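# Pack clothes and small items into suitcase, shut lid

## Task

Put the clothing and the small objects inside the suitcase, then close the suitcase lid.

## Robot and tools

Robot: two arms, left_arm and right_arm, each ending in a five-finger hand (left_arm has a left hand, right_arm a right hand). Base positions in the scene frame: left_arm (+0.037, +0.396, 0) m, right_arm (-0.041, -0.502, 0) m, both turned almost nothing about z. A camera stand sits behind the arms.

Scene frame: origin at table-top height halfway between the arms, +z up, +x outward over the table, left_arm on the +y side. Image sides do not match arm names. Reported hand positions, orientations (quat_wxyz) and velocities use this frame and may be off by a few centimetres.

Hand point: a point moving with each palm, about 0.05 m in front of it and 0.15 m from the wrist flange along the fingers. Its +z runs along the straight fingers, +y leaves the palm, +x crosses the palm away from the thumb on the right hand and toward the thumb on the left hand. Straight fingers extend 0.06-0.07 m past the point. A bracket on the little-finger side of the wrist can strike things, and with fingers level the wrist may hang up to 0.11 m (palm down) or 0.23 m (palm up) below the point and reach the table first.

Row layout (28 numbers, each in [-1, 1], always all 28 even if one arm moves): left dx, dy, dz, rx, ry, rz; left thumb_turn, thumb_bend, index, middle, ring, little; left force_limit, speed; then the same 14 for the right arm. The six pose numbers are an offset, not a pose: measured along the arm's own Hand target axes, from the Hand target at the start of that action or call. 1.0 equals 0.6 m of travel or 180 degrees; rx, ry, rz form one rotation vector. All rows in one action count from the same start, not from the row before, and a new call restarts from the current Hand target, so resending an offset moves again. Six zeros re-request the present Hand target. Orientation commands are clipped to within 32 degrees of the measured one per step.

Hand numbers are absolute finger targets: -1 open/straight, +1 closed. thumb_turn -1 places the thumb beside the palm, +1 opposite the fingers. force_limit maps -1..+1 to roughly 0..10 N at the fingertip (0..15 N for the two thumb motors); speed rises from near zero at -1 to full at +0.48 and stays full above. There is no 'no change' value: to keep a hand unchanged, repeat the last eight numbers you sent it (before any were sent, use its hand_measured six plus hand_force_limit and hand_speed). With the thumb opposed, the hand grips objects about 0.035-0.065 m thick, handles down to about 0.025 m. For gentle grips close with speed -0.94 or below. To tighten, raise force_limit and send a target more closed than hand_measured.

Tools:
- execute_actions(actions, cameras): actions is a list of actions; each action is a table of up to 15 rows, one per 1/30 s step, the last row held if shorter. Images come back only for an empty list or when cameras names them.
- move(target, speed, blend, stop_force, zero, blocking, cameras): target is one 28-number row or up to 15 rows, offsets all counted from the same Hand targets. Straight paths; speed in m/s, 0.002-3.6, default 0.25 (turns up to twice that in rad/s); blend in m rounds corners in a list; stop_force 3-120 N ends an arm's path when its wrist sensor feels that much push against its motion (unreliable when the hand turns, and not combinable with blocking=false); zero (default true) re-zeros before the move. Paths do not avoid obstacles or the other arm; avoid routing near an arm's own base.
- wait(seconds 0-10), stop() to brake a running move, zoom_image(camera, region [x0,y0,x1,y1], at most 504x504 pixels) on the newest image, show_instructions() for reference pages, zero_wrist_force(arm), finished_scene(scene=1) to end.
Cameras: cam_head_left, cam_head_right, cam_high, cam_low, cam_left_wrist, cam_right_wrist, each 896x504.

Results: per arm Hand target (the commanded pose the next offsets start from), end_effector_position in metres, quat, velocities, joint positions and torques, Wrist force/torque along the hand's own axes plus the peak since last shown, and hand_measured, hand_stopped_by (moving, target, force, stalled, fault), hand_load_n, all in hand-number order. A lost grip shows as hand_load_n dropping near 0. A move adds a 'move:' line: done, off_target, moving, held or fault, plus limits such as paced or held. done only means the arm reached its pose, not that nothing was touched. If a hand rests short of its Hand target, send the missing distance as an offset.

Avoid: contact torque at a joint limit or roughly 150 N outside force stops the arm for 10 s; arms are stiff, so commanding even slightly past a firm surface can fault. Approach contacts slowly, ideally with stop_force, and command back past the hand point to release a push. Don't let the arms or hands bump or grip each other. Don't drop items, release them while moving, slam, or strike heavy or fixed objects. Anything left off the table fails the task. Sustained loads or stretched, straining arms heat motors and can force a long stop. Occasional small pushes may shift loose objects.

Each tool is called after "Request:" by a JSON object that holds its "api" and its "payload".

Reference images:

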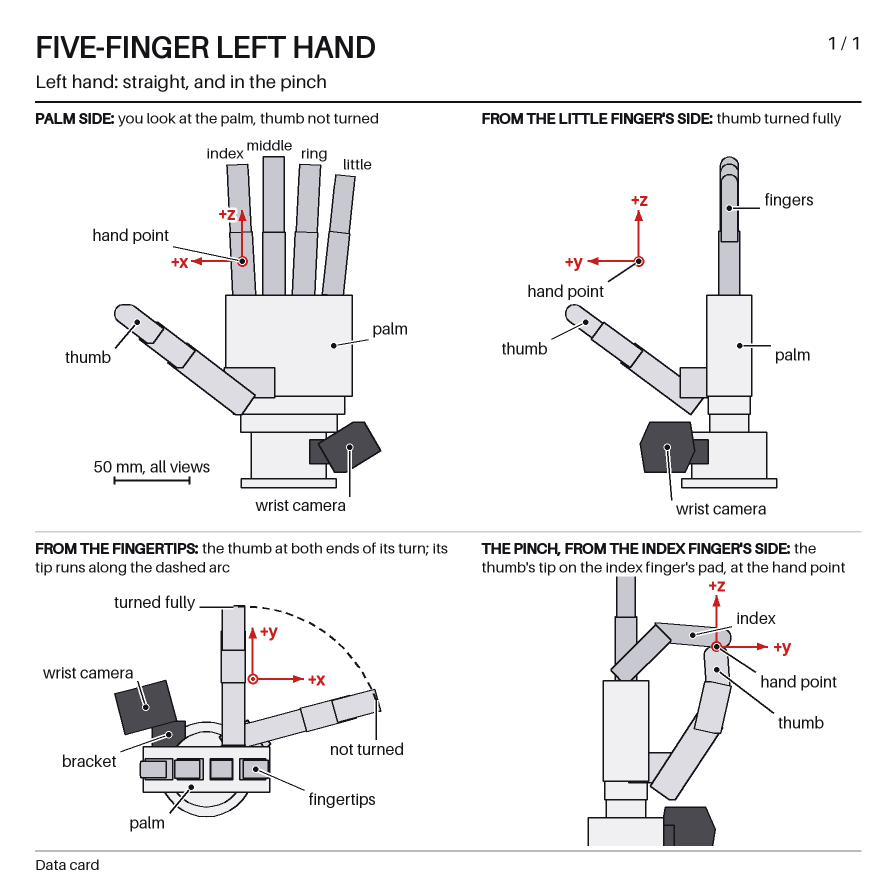

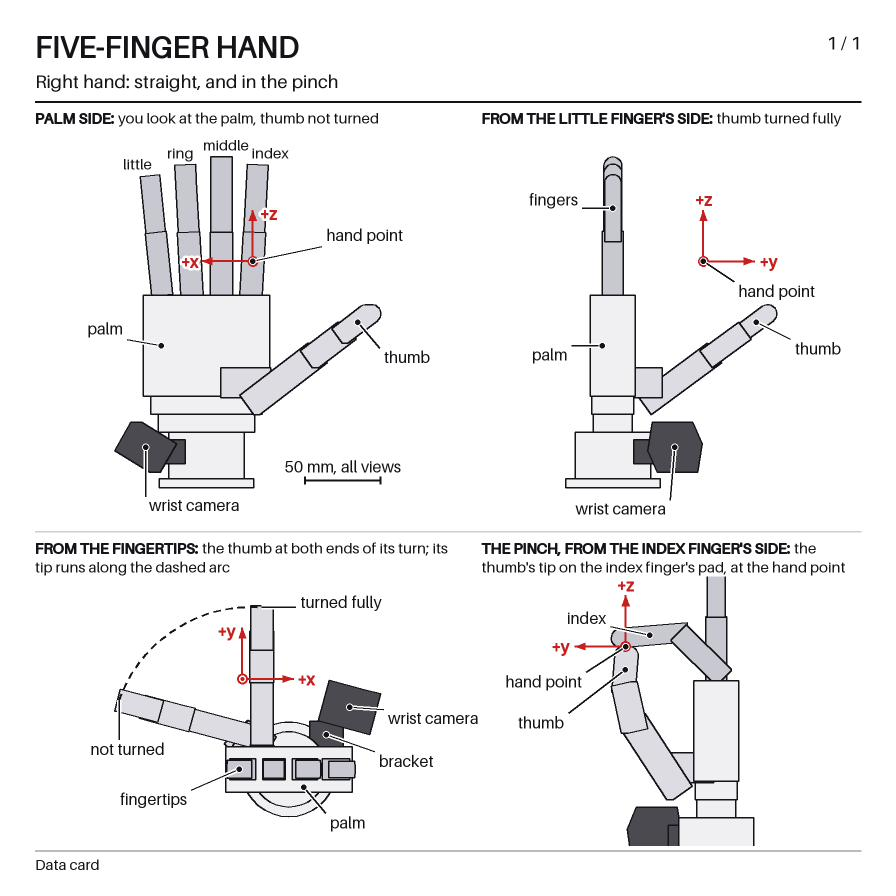

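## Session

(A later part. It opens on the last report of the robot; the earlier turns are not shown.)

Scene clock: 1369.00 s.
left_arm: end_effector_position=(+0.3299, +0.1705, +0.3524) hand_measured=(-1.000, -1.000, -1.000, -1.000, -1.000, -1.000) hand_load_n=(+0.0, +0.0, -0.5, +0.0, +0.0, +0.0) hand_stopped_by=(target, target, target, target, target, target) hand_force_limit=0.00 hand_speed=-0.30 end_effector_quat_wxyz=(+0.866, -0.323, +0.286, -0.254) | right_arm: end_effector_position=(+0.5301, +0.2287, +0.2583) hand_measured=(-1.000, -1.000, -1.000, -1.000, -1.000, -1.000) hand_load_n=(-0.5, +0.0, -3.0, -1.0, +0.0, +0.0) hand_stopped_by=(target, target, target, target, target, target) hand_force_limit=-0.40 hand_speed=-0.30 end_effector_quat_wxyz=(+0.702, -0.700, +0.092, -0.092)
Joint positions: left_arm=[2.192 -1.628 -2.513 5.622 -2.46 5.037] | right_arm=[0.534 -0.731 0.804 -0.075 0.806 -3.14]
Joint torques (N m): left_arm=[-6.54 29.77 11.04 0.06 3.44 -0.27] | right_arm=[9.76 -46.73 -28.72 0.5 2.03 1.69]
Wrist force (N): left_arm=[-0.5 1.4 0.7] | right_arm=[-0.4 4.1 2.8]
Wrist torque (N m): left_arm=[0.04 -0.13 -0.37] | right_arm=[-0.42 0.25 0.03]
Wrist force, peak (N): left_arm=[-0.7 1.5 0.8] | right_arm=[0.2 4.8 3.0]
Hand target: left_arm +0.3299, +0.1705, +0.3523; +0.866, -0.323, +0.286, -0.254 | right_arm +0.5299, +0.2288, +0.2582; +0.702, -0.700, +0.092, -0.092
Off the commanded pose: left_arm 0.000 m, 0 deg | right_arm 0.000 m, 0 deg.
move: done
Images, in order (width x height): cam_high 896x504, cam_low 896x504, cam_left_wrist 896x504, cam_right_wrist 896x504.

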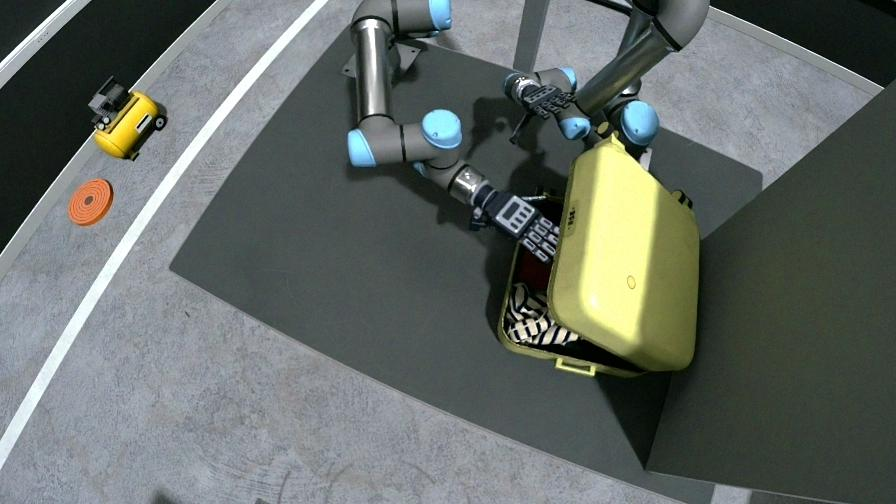

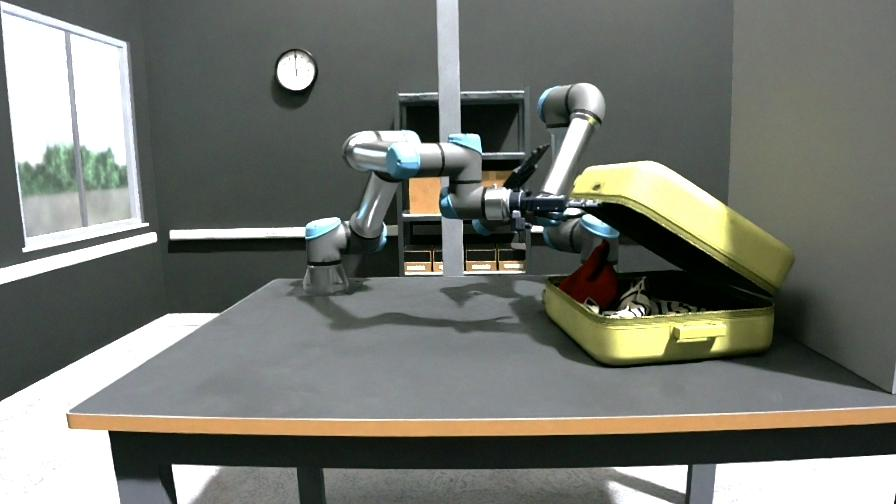

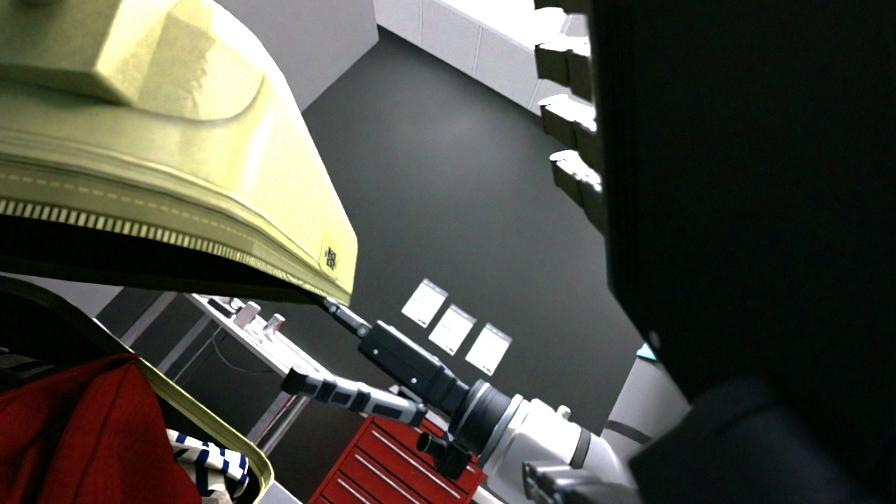

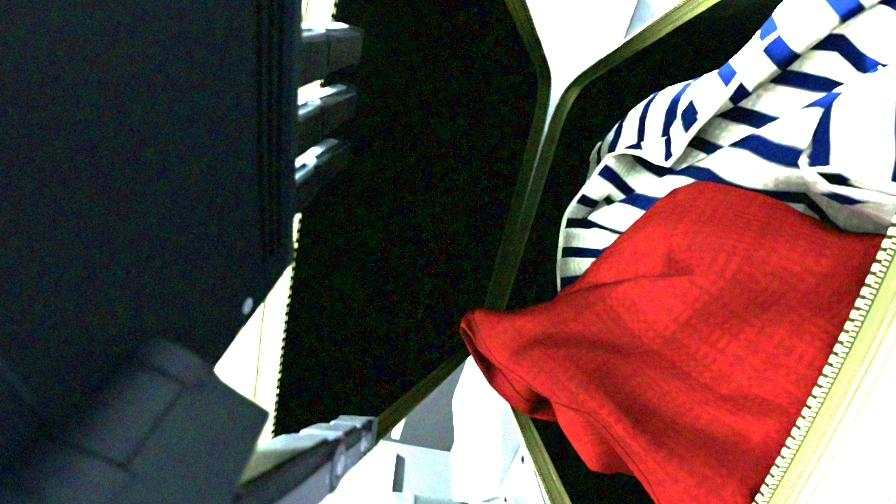

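Request:
{"api": "zoom_image", "payload": {"camera": "cam_right_wrist", "region": [640, 180, 896, 504]}}

Scaled by 1.556.

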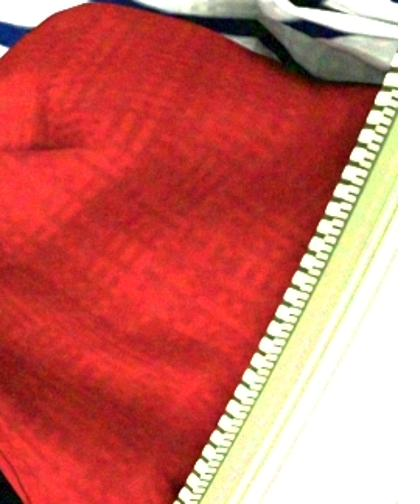

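Request:
{"api": "move", "payload": {"target": [0,0,0,0,0,0,-1,-1,-1,-1,-1,-1,0.0,-0.3,0.0123,0.1033,-0.0459,0,0,0,-1,-1,-1,-1,-1,-1,-0.4,-0.3], "speed": 0.04, "cameras": ["cam_low","cam_high","cam_left_wrist"]}}

Scene clock: 1376.97 s.
left_arm: end_effector_position=(+0.3299, +0.1705, +0.3524) hand_measured=(-1.000, -1.000, -1.000, -1.000, -1.000, -1.000) hand_load_n=(+0.0, +0.0, +0.0, +0.0, +0.0, +0.0) hand_stopped_by=(target, target, target, target, target, target) hand_force_limit=0.00 hand_speed=-0.30 end_effector_quat_wxyz=(+0.866, -0.323, +0.286, -0.254) | right_arm: end_effector_position=(+0.5301, +0.2003, +0.1962) hand_measured=(-1.000, -1.000, -1.000, -1.000, -1.000, -1.000) hand_load_n=(+0.0, +0.0, -2.5, -1.5, +0.0, +0.0) hand_stopped_by=(target, target, target, target, target, target) hand_force_limit=-0.40 hand_speed=-0.30 end_effector_quat_wxyz=(+0.702, -0.700, +0.092, -0.092) end_effector_velocity=(+0.000, +0.000, +0.001) end_effector_angular_velocity=(-0.001, +0.003, -0.001)
Joint positions: left_arm=[2.192 -1.628 -2.513 5.622 -2.46 5.037] | right_arm=[0.499 -0.757 1.011 -0.257 0.771 -3.14]
Joint velocities: left_arm=[within noise] | right_arm=[0 0 -0.003 0.005 0.001 0.001]
Joint torques (N m): left_arm=[-3.03 29.19 10.74 0.04 3.38 -2.4] | right_arm=[8.42 -59.9 -27.99 0.64 1.23 1.68]
Wrist force (N): left_arm=[-0.9 1.1 0.6] | right_arm=[0.0 4.8 2.8]
Wrist torque (N m): left_arm=[0.00 -0.08 -0.38] | right_arm=[-0.42 0.24 0.09]
Wrist force, peak (N): left_arm=[-1.0 1.5 0.9] | right_arm=[0.0 4.8 2.8]
Hand target: left_arm +0.3299, +0.1705, +0.3523; +0.866, -0.323, +0.286, -0.254 | right_arm +0.5300, +0.2004, +0.1961; +0.702, -0.700, +0.092, -0.092
Off the commanded pose: left_arm 0.000 m, 0 deg | right_arm 0.000 m, 0 deg.
move: done
Images, in order (width x height): cam_high 896x504, cam_low 896x504, cam_left_wrist 896x504.

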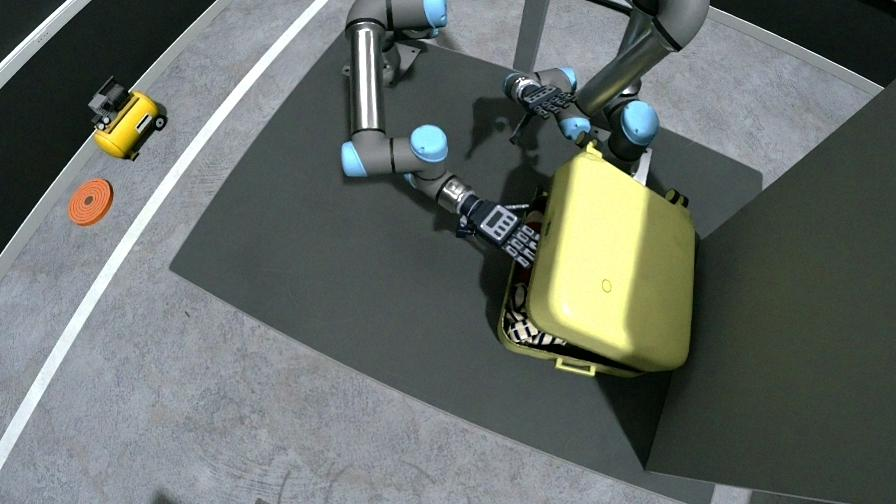

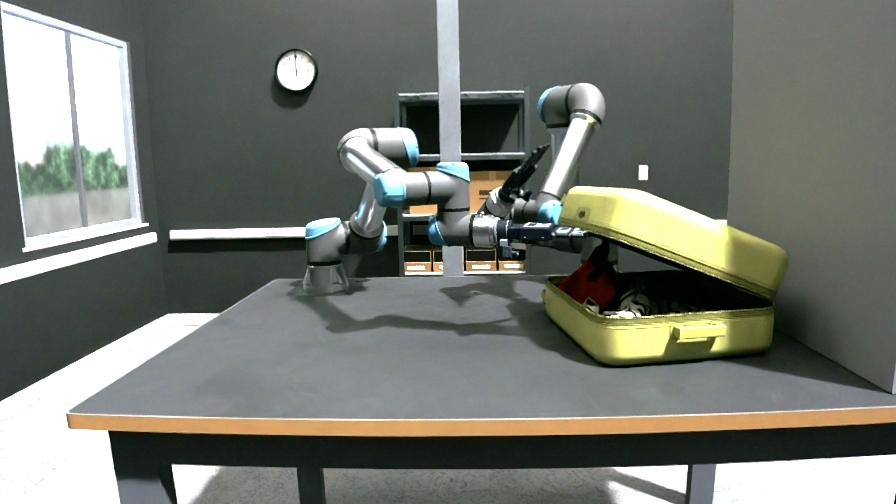

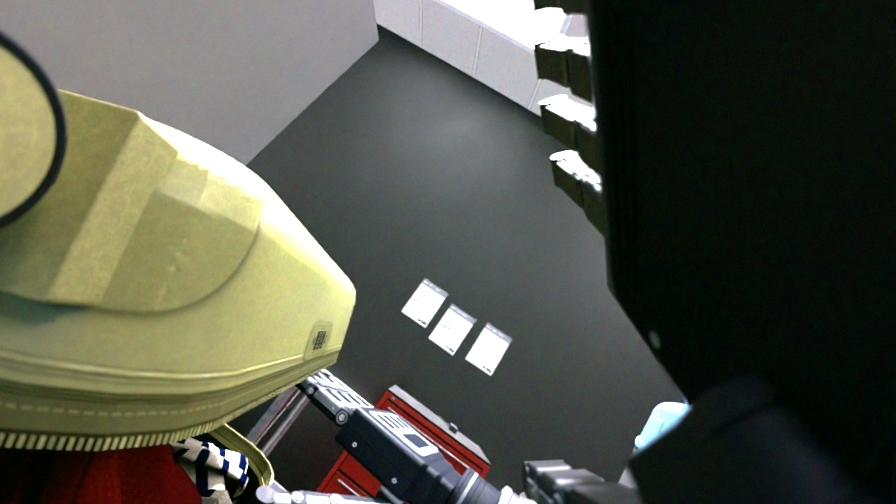

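Request:
{"api": "move", "payload": {"target": [0,0,0,0,0,0,-1,-1,-1,-1,-1,-1,0.0,-0.3,0.0075,0.1083,-0.0282,0,0,0,-1,-1,-1,-1,-1,-1,-0.4,-0.3], "speed": 0.04, "cameras": ["cam_low","cam_high","cam_left_wrist","cam_right_wrist"]}}

Scene clock: 1379.53 s.
left_arm: end_effector_position=(+0.3299, +0.1705, +0.3524) hand_measured=(-1.000, -1.000, -1.000, -1.000, -1.000, -1.000) hand_load_n=(+0.0, +0.5, +0.0, -0.5, +0.0, -0.5) hand_stopped_by=(target, target, target, target, target, target) hand_force_limit=0.00 hand_speed=-0.30 end_effector_quat_wxyz=(+0.866, -0.323, +0.286, -0.254) | right_arm: end_effector_position=(+0.5300, +0.1829, +0.1310) hand_measured=(-1.000, -1.000, -1.000, -1.000, -1.000, -1.000) hand_load_n=(+0.0, +0.0, -2.0, -1.5, -1.0, +0.0) hand_stopped_by=(target, target, target, target, target, target) hand_force_limit=-0.40 hand_speed=-0.30 end_effector_quat_wxyz=(+0.702, -0.700, +0.092, -0.092)
Joint positions: left_arm=[2.192 -1.628 -2.513 5.622 -2.46 5.037] | right_arm=[0.476 -0.729 1.135 -0.409 0.749 -3.14]
Joint torques (N m): left_arm=[-1.75 27.96 11.11 0.22 3.43 -2.46] | right_arm=[1.66 -61.39 -26.26 0.59 -0.13 1.86]
Wrist force (N): left_arm=[-0.5 1.3 0.7] | right_arm=[0.0 4.8 2.4]
Wrist torque (N m): left_arm=[0.03 -0.13 -0.36] | right_arm=[-0.41 0.26 0.12]
Wrist force, peak (N): left_arm=[-0.8 1.3 1.0] | right_arm=[0.7 5.4 2.6]
Hand target: left_arm +0.3299, +0.1705, +0.3523; +0.866, -0.323, +0.286, -0.254 | right_arm +0.5300, +0.1830, +0.1311; +0.702, -0.700, +0.092, -0.092
Off the commanded pose: left_arm 0.000 m, 0 deg | right_arm 0.000 m, 0 deg.
move: done
Images, in order (width x height): cam_high 896x504, cam_low 896x504, cam_left_wrist 896x504, cam_right_wrist 896x504.

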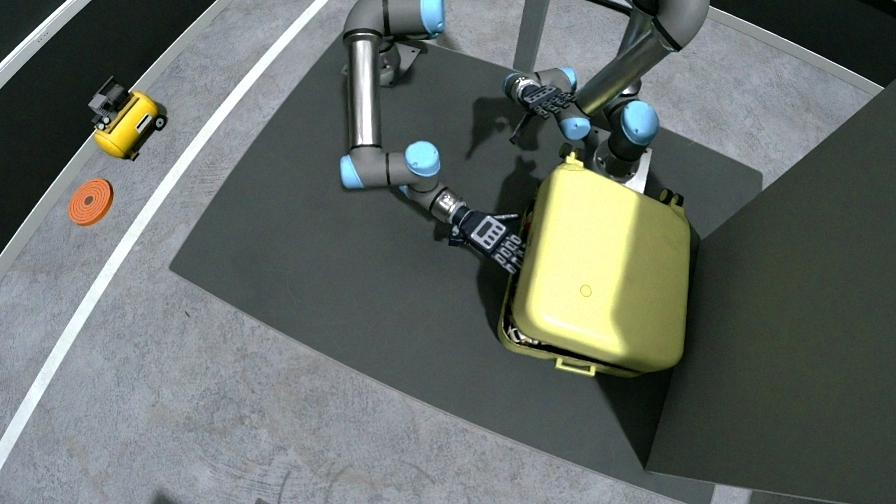

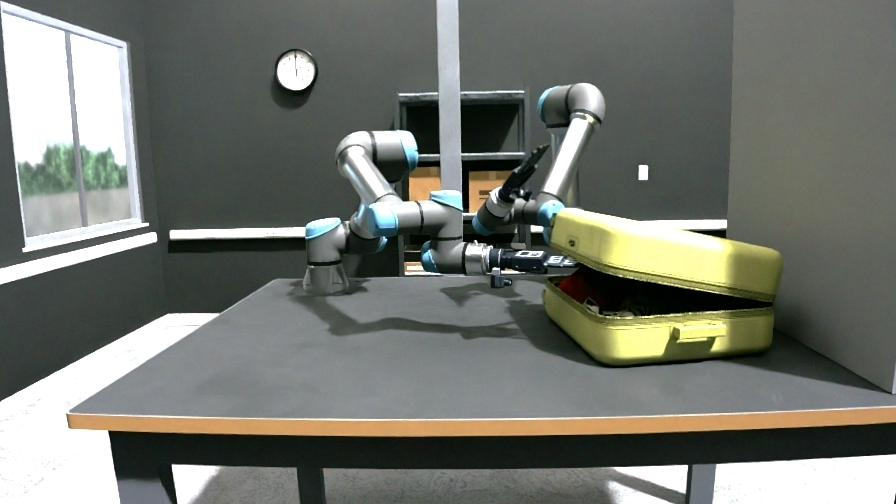

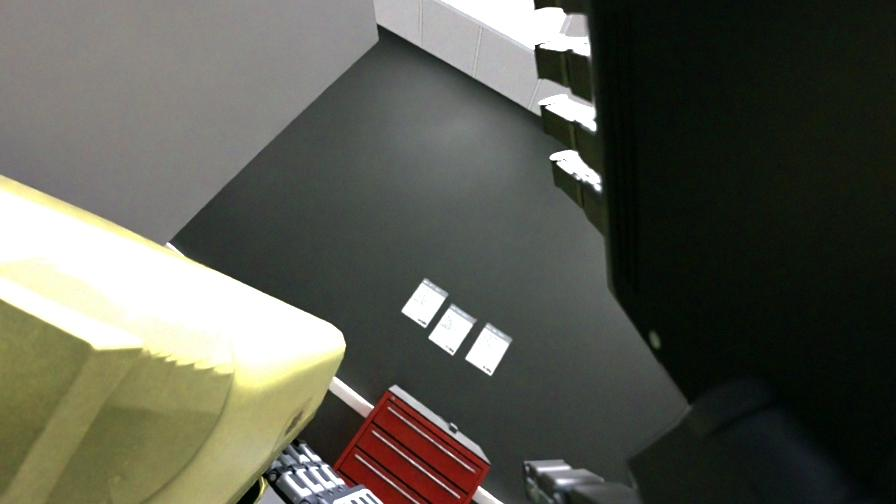

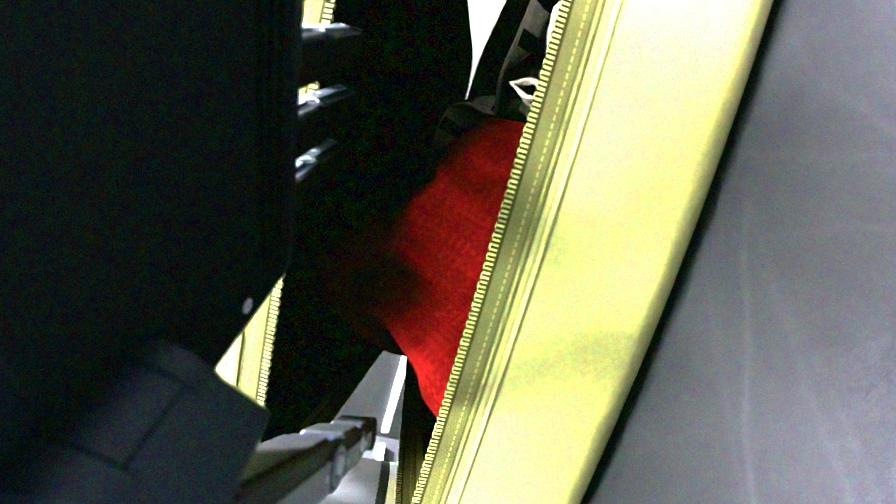

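Request:
{"api": "move", "payload": {"target": [0,0,0,0,0,0,-1,-1,-1,-1,-1,-1,0.0,-0.3,0.0022,0.0683,-0.0081,0,0,0,-1,-1,-1,-1,-1,-1,-0.4,-0.3], "speed": 0.04, "stop_force": 15, "cameras": ["cam_low","cam_high","cam_left_wrist","cam_right_wrist"]}}

Scene clock: 1384.63 s.
left_arm: end_effector_position=(+0.3299, +0.1705, +0.3524) hand_measured=(-1.000, -1.000, -1.000, -1.000, -1.000, -1.000) hand_load_n=(+0.0, +0.0, +0.0, +0.0, +0.0, -0.5) hand_stopped_by=(target, target, target, target, target, target) hand_force_limit=0.00 hand_speed=-0.30 end_effector_quat_wxyz=(+0.866, -0.323, +0.286, -0.254) | right_arm: end_effector_position=(+0.5301, +0.1780, +0.0902) hand_measured=(-1.000, -1.000, -1.000, -1.000, -1.000, -1.000) hand_load_n=(+0.0, +0.0, -1.5, -1.5, -1.5, -0.5) hand_stopped_by=(target, target, target, target, target, target) hand_force_limit=-0.40 hand_speed=-0.30 end_effector_quat_wxyz=(+0.702, -0.700, +0.092, -0.092)
Joint positions: left_arm=[2.192 -1.628 -2.513 5.622 -2.46 5.037] | right_arm=[0.47 -0.691 1.178 -0.49 0.742 -3.14]
Joint torques (N m): left_arm=[2.29 27.12 11.27 0.13 3.26 -2.52] | right_arm=[8.02 -61.66 -27 0.7 1.83 1.79]
Wrist force (N): left_arm=[-0.7 1.2 0.8] | right_arm=[0.7 3.6 2.6]
Wrist torque (N m): left_arm=[0.02 -0.12 -0.37] | right_arm=[-0.39 0.24 0.20]
Wrist force, peak (N): left_arm=[-0.7 1.4 0.9] | right_arm=[-0.1 5.6 2.5]
Hand target: left_arm +0.3299, +0.1705, +0.3523; +0.866, -0.323, +0.286, -0.254 | right_arm +0.5300, +0.1780, +0.0902; +0.702, -0.700, +0.092, -0.092
Off the commanded pose: left_arm 0.000 m, 0 deg | right_arm 0.000 m, 0 deg.
move: done
Images, in order (width x height): cam_high 896x504, cam_low 896x504, cam_left_wrist 896x504, cam_right_wrist 896x504.

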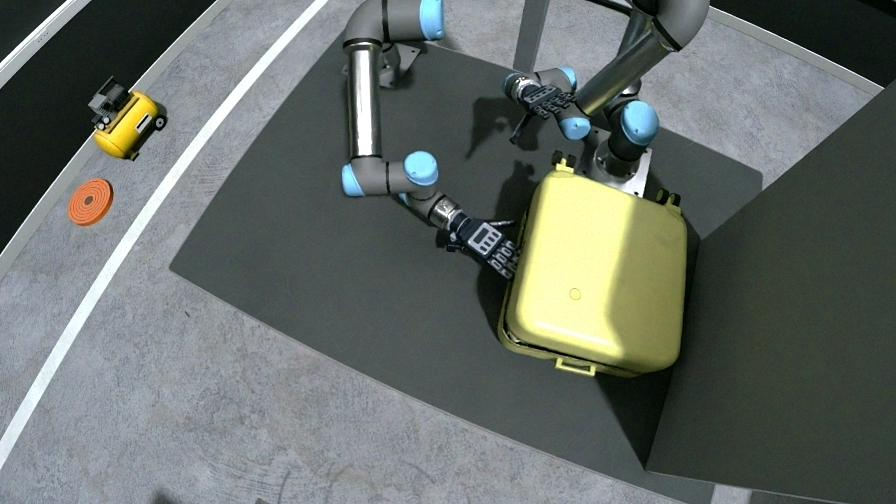

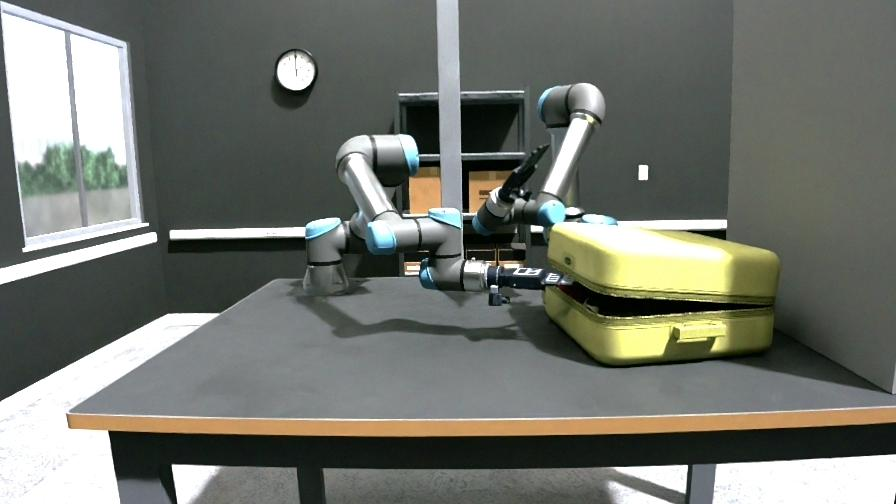

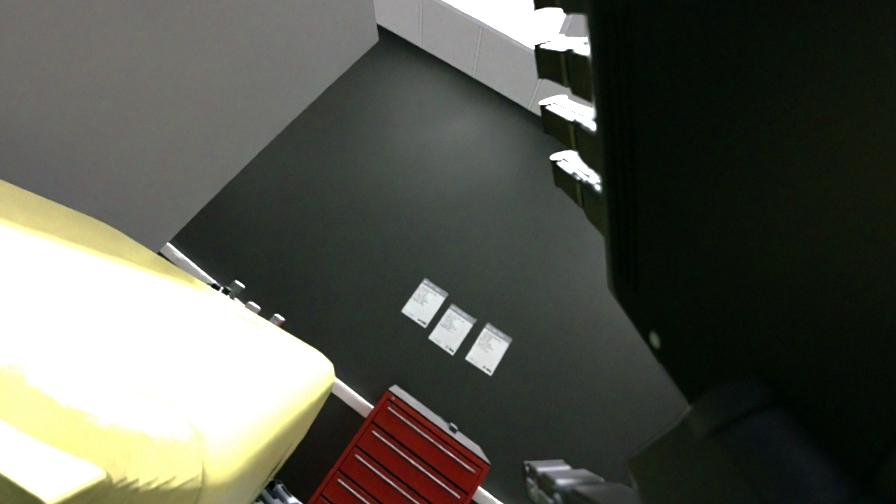

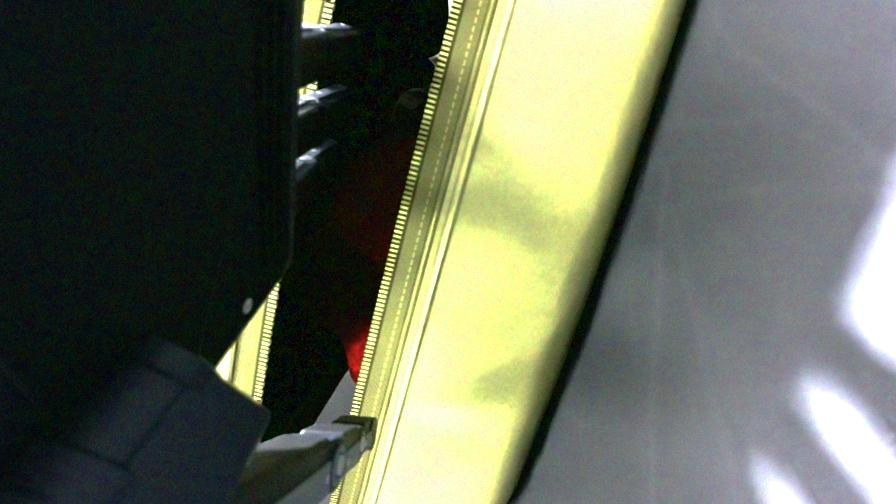

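Request:
{"api": "move", "payload": {"target": [0,0,0,0,0,0,-1,-1,-1,-1,-1,-1,0.0,-0.3,0.0004,0.0217,-0.0016,0,0,0,-1,-1,-1,-1,-1,-1,-0.4,-0.3], "speed": 0.02, "stop_force": 8, "cameras": ["cam_low","cam_high","cam_right_wrist"]}}

Scene clock: 1388.73 s.
left_arm: end_effector_position=(+0.3299, +0.1705, +0.3524) hand_measured=(-1.000, -1.000, -1.000, -1.000, -1.000, -1.000) hand_load_n=(+0.0, +0.0, +0.5, +0.0, +0.0, +0.0) hand_stopped_by=(target, target, target, target, target, target) hand_force_limit=0.00 hand_speed=-0.30 end_effector_quat_wxyz=(+0.866, -0.323, +0.286, -0.254) | right_arm: end_effector_position=(+0.5300, +0.1770, +0.0771) hand_measured=(-1.000, -1.000, -1.000, -1.000, -1.000, -1.000) hand_load_n=(-0.5, +0.0, -1.5, -1.5, -1.5, +0.0) hand_stopped_by=(target, target, target, target, target, target) hand_force_limit=-0.40 hand_speed=-0.30 end_effector_quat_wxyz=(+0.702, -0.700, +0.092, -0.092)
Joint positions: left_arm=[2.192 -1.628 -2.513 5.622 -2.46 5.037] | right_arm=[0.469 -0.676 1.188 -0.514 0.741 -3.14]
Joint torques (N m): left_arm=[4.87 25.61 10.68 0.18 3.44 -2.57] | right_arm=[-5.5 -61.72 -26.34 0.51 -0.97 0.62]
Wrist force (N): left_arm=[-0.7 1.3 0.6] | right_arm=[1.0 5.1 2.4]
Wrist torque (N m): left_arm=[0.02 -0.10 -0.37] | right_arm=[-0.41 0.26 0.21]
Wrist force, peak (N): left_arm=[-0.8 1.4 1.1] | right_arm=[0.8 5.6 2.4]
Hand target: left_arm +0.3299, +0.1705, +0.3523; +0.866, -0.323, +0.286, -0.254 | right_arm +0.5300, +0.1771, +0.0771; +0.702, -0.700, +0.092, -0.092
Off the commanded pose: left_arm 0.000 m, 0 deg | right_arm 0.000 m, 0 deg.
move: done
Images, in order (width x height): cam_high 896x504, cam_low 896x504, cam_right_wrist 896x504.

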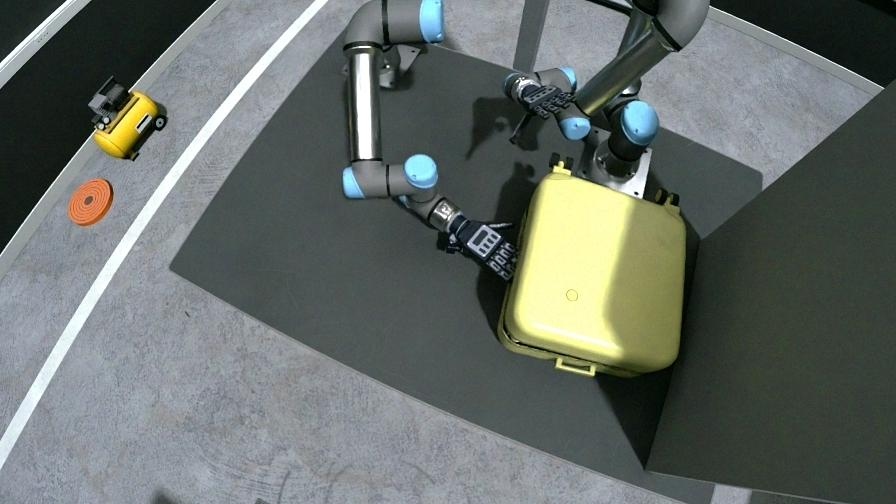

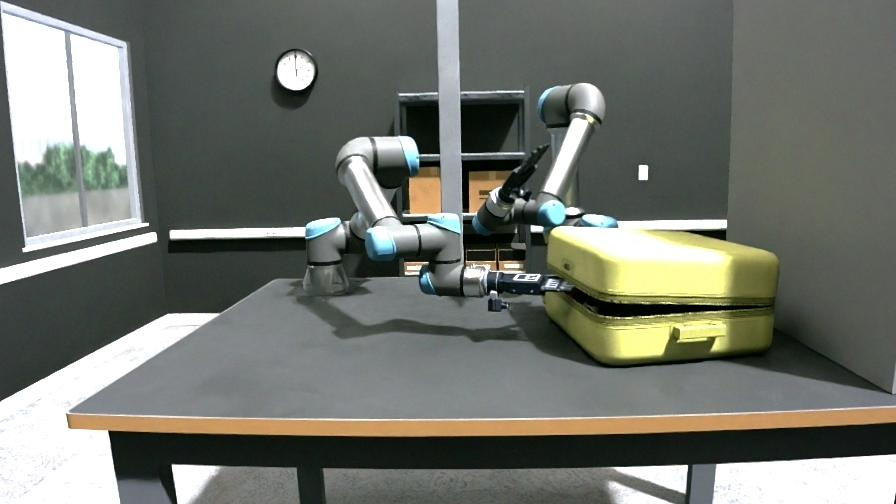

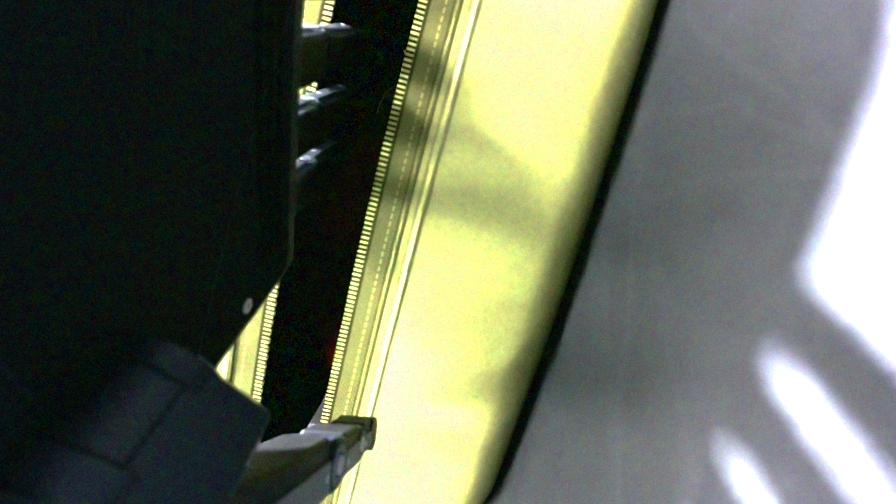

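Request:
{"api": "move", "payload": {"target": [0,0,0,0,0,0,-1,-1,-1,-1,-1,-1,0.0,-0.3,0,0.0167,0,0,0,0,-1,-1,-1,-1,-1,-1,-0.4,-0.3], "speed": 0.01, "stop_force": 4, "cameras": ["cam_low","cam_right_wrist"]}}

Scene clock: 1392.87 s.
left_arm: end_effector_position=(+0.3299, +0.1705, +0.3524) hand_measured=(-1.000, -1.000, -1.000, -1.000, -1.000, -1.000) hand_load_n=(+0.0, +0.0, +0.0, +0.0, -0.5, -0.5) hand_stopped_by=(target, target, target, target, target, target) hand_force_limit=0.00 hand_speed=-0.30 end_effector_quat_wxyz=(+0.866, -0.323, +0.286, -0.254) | right_arm: end_effector_position=(+0.5300, +0.1771, +0.0671) hand_measured=(-1.000, -1.000, -1.000, -1.000, -1.000, -1.000) hand_load_n=(+0.0, +0.0, -1.5, -1.5, -1.5, +0.0) hand_stopped_by=(target, target, target, target, target, target) hand_force_limit=-0.40 hand_speed=-0.30 end_effector_quat_wxyz=(+0.702, -0.700, +0.092, -0.092)
Joint positions: left_arm=[2.192 -1.628 -2.513 5.622 -2.46 5.037] | right_arm=[0.469 -0.664 1.192 -0.531 0.741 -3.14]
Joint torques (N m): left_arm=[7.88 25.48 11.33 0.21 3.25 -2.51] | right_arm=[8.99 -61.71 -24.98 0.45 1.69 1.23]
Wrist force (N): left_arm=[-0.7 1.4 0.7] | right_arm=[1.1 5.4 1.3]
Wrist torque (N m): left_arm=[0.02 -0.10 -0.38] | right_arm=[-0.31 0.29 0.23]
Wrist force, peak (N): left_arm=[-0.6 1.5 0.9] | right_arm=[0.9 5.6 2.3]
Hand target: left_arm +0.3299, +0.1705, +0.3523; +0.866, -0.323, +0.286, -0.254 | right_arm +0.5300, +0.1771, +0.0671; +0.702, -0.700, +0.092, -0.092
Off the commanded pose: left_arm 0.000 m, 0 deg | right_arm 0.000 m, 0 deg.
move: done
Images, in order (width x height): cam_low 896x504, cam_right_wrist 896x504.

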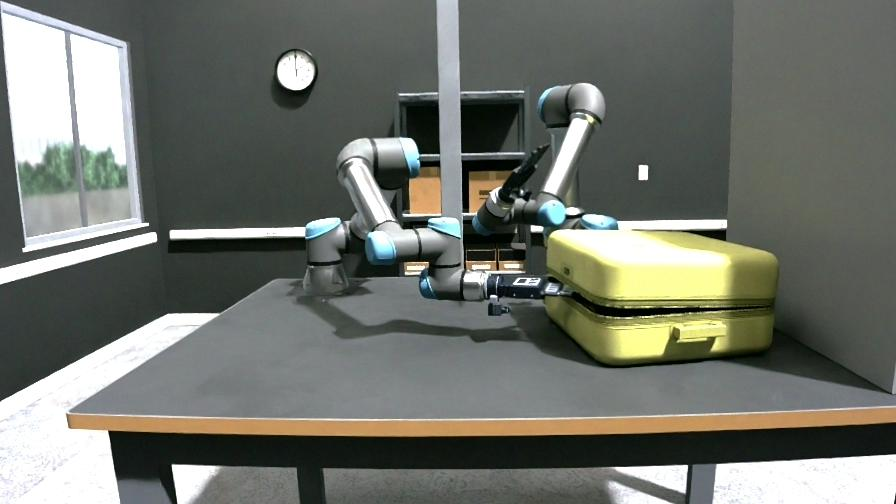

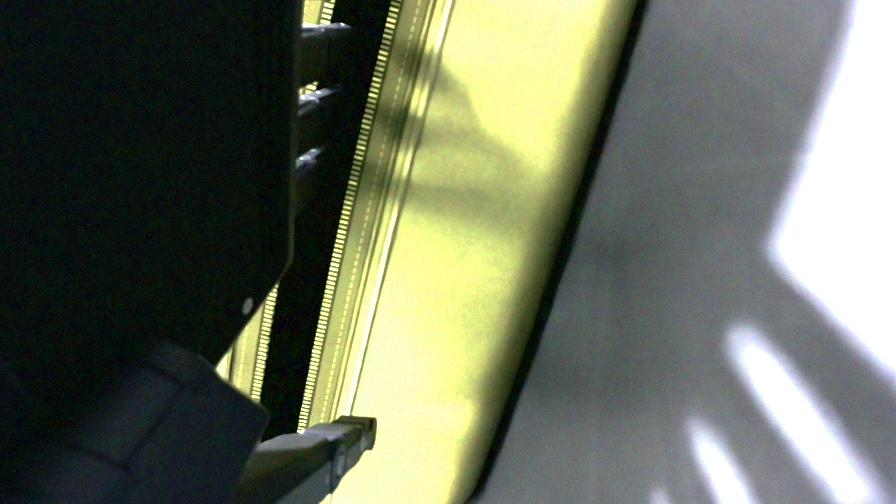

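Request:
{"api": "move", "payload": {"target": [0,0,0,0,0,0,-1,-1,-1,-1,-1,-1,0.0,-0.3,0,0.0167,0,0,0,0,-1,-1,-1,-1,-1,-1,-0.4,-0.3], "speed": 0.01, "stop_force": 4, "cameras": ["cam_low","cam_right_wrist"]}}

Scene clock: 1395.30 s.
left_arm: end_effector_position=(+0.3299, +0.1705, +0.3524) hand_measured=(-1.000, -1.000, -1.000, -1.000, -1.000, -1.000) hand_load_n=(+0.0, +0.0, +0.0, +0.0, +0.0, +0.0) hand_stopped_by=(target, target, target, target, target, target) hand_force_limit=0.00 hand_speed=-0.30 end_effector_quat_wxyz=(+0.866, -0.323, +0.286, -0.254) | right_arm: end_effector_position=(+0.5300, +0.1771, +0.0570) hand_measured=(-1.000, -1.000, -1.000, -1.000, -1.000, -1.000) hand_load_n=(-0.5, +0.0, -1.0, -1.5, -1.0, +0.0) hand_stopped_by=(target, target, target, target, target, target) hand_force_limit=-0.40 hand_speed=-0.30 end_effector_quat_wxyz=(+0.702, -0.700, +0.092, -0.092)
Joint positions: left_arm=[2.192 -1.628 -2.513 5.622 -2.46 5.037] | right_arm=[0.469 -0.651 1.196 -0.548 0.741 -3.14]
Joint torques (N m): left_arm=[8.95 24.84 11 0.25 3.43 -2.44] | right_arm=[10.06 -60.86 -17.54 0.47 1.76 1.14]
Wrist force (N): left_arm=[-0.8 1.2 0.7] | right_arm=[1.2 3.6 1.4]
Wrist torque (N m): left_arm=[0.01 -0.10 -0.37] | right_arm=[-0.26 0.25 0.21]
Wrist force, peak (N): left_arm=[-0.7 1.4 0.9] | right_arm=[1.3 5.5 1.3]
Hand target: left_arm +0.3299, +0.1705, +0.3523; +0.866, -0.323, +0.286, -0.254 | right_arm +0.5300, +0.1771, +0.0571; +0.702, -0.700, +0.092, -0.092
Off the commanded pose: left_arm 0.000 m, 0 deg | right_arm 0.000 m, 0 deg.
move: done
Images, in order (width x height): cam_low 896x504, cam_right_wrist 896x504.

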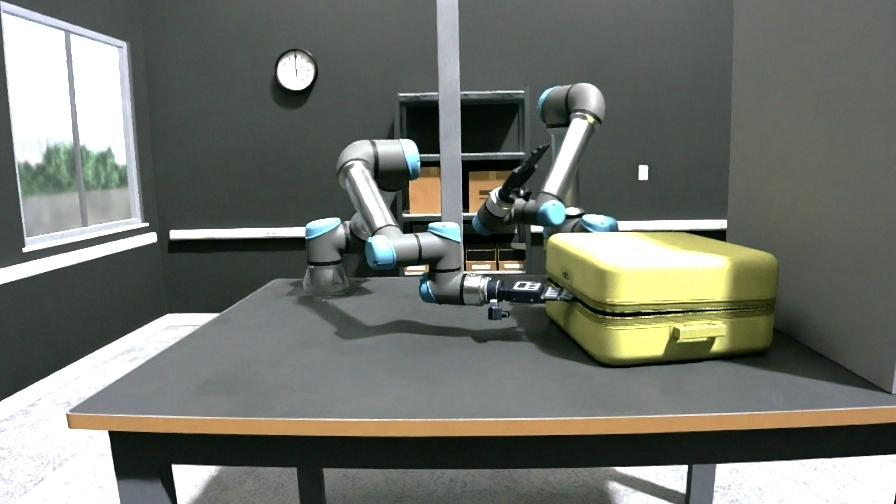

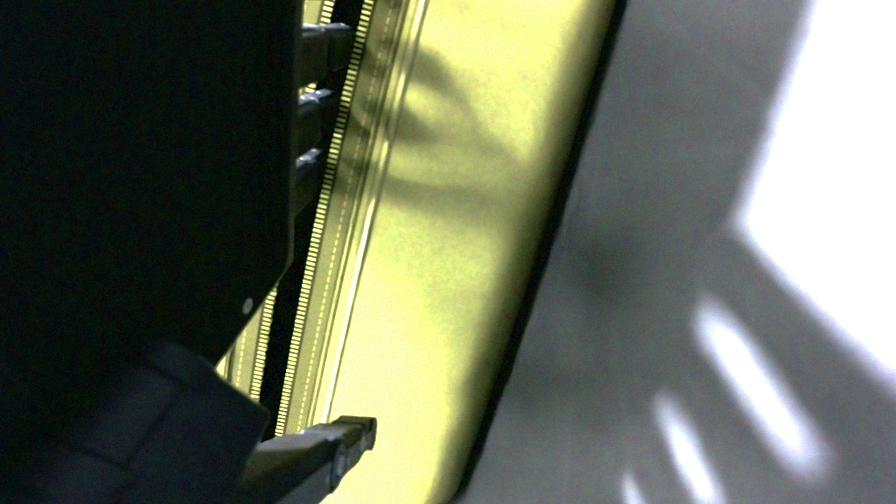

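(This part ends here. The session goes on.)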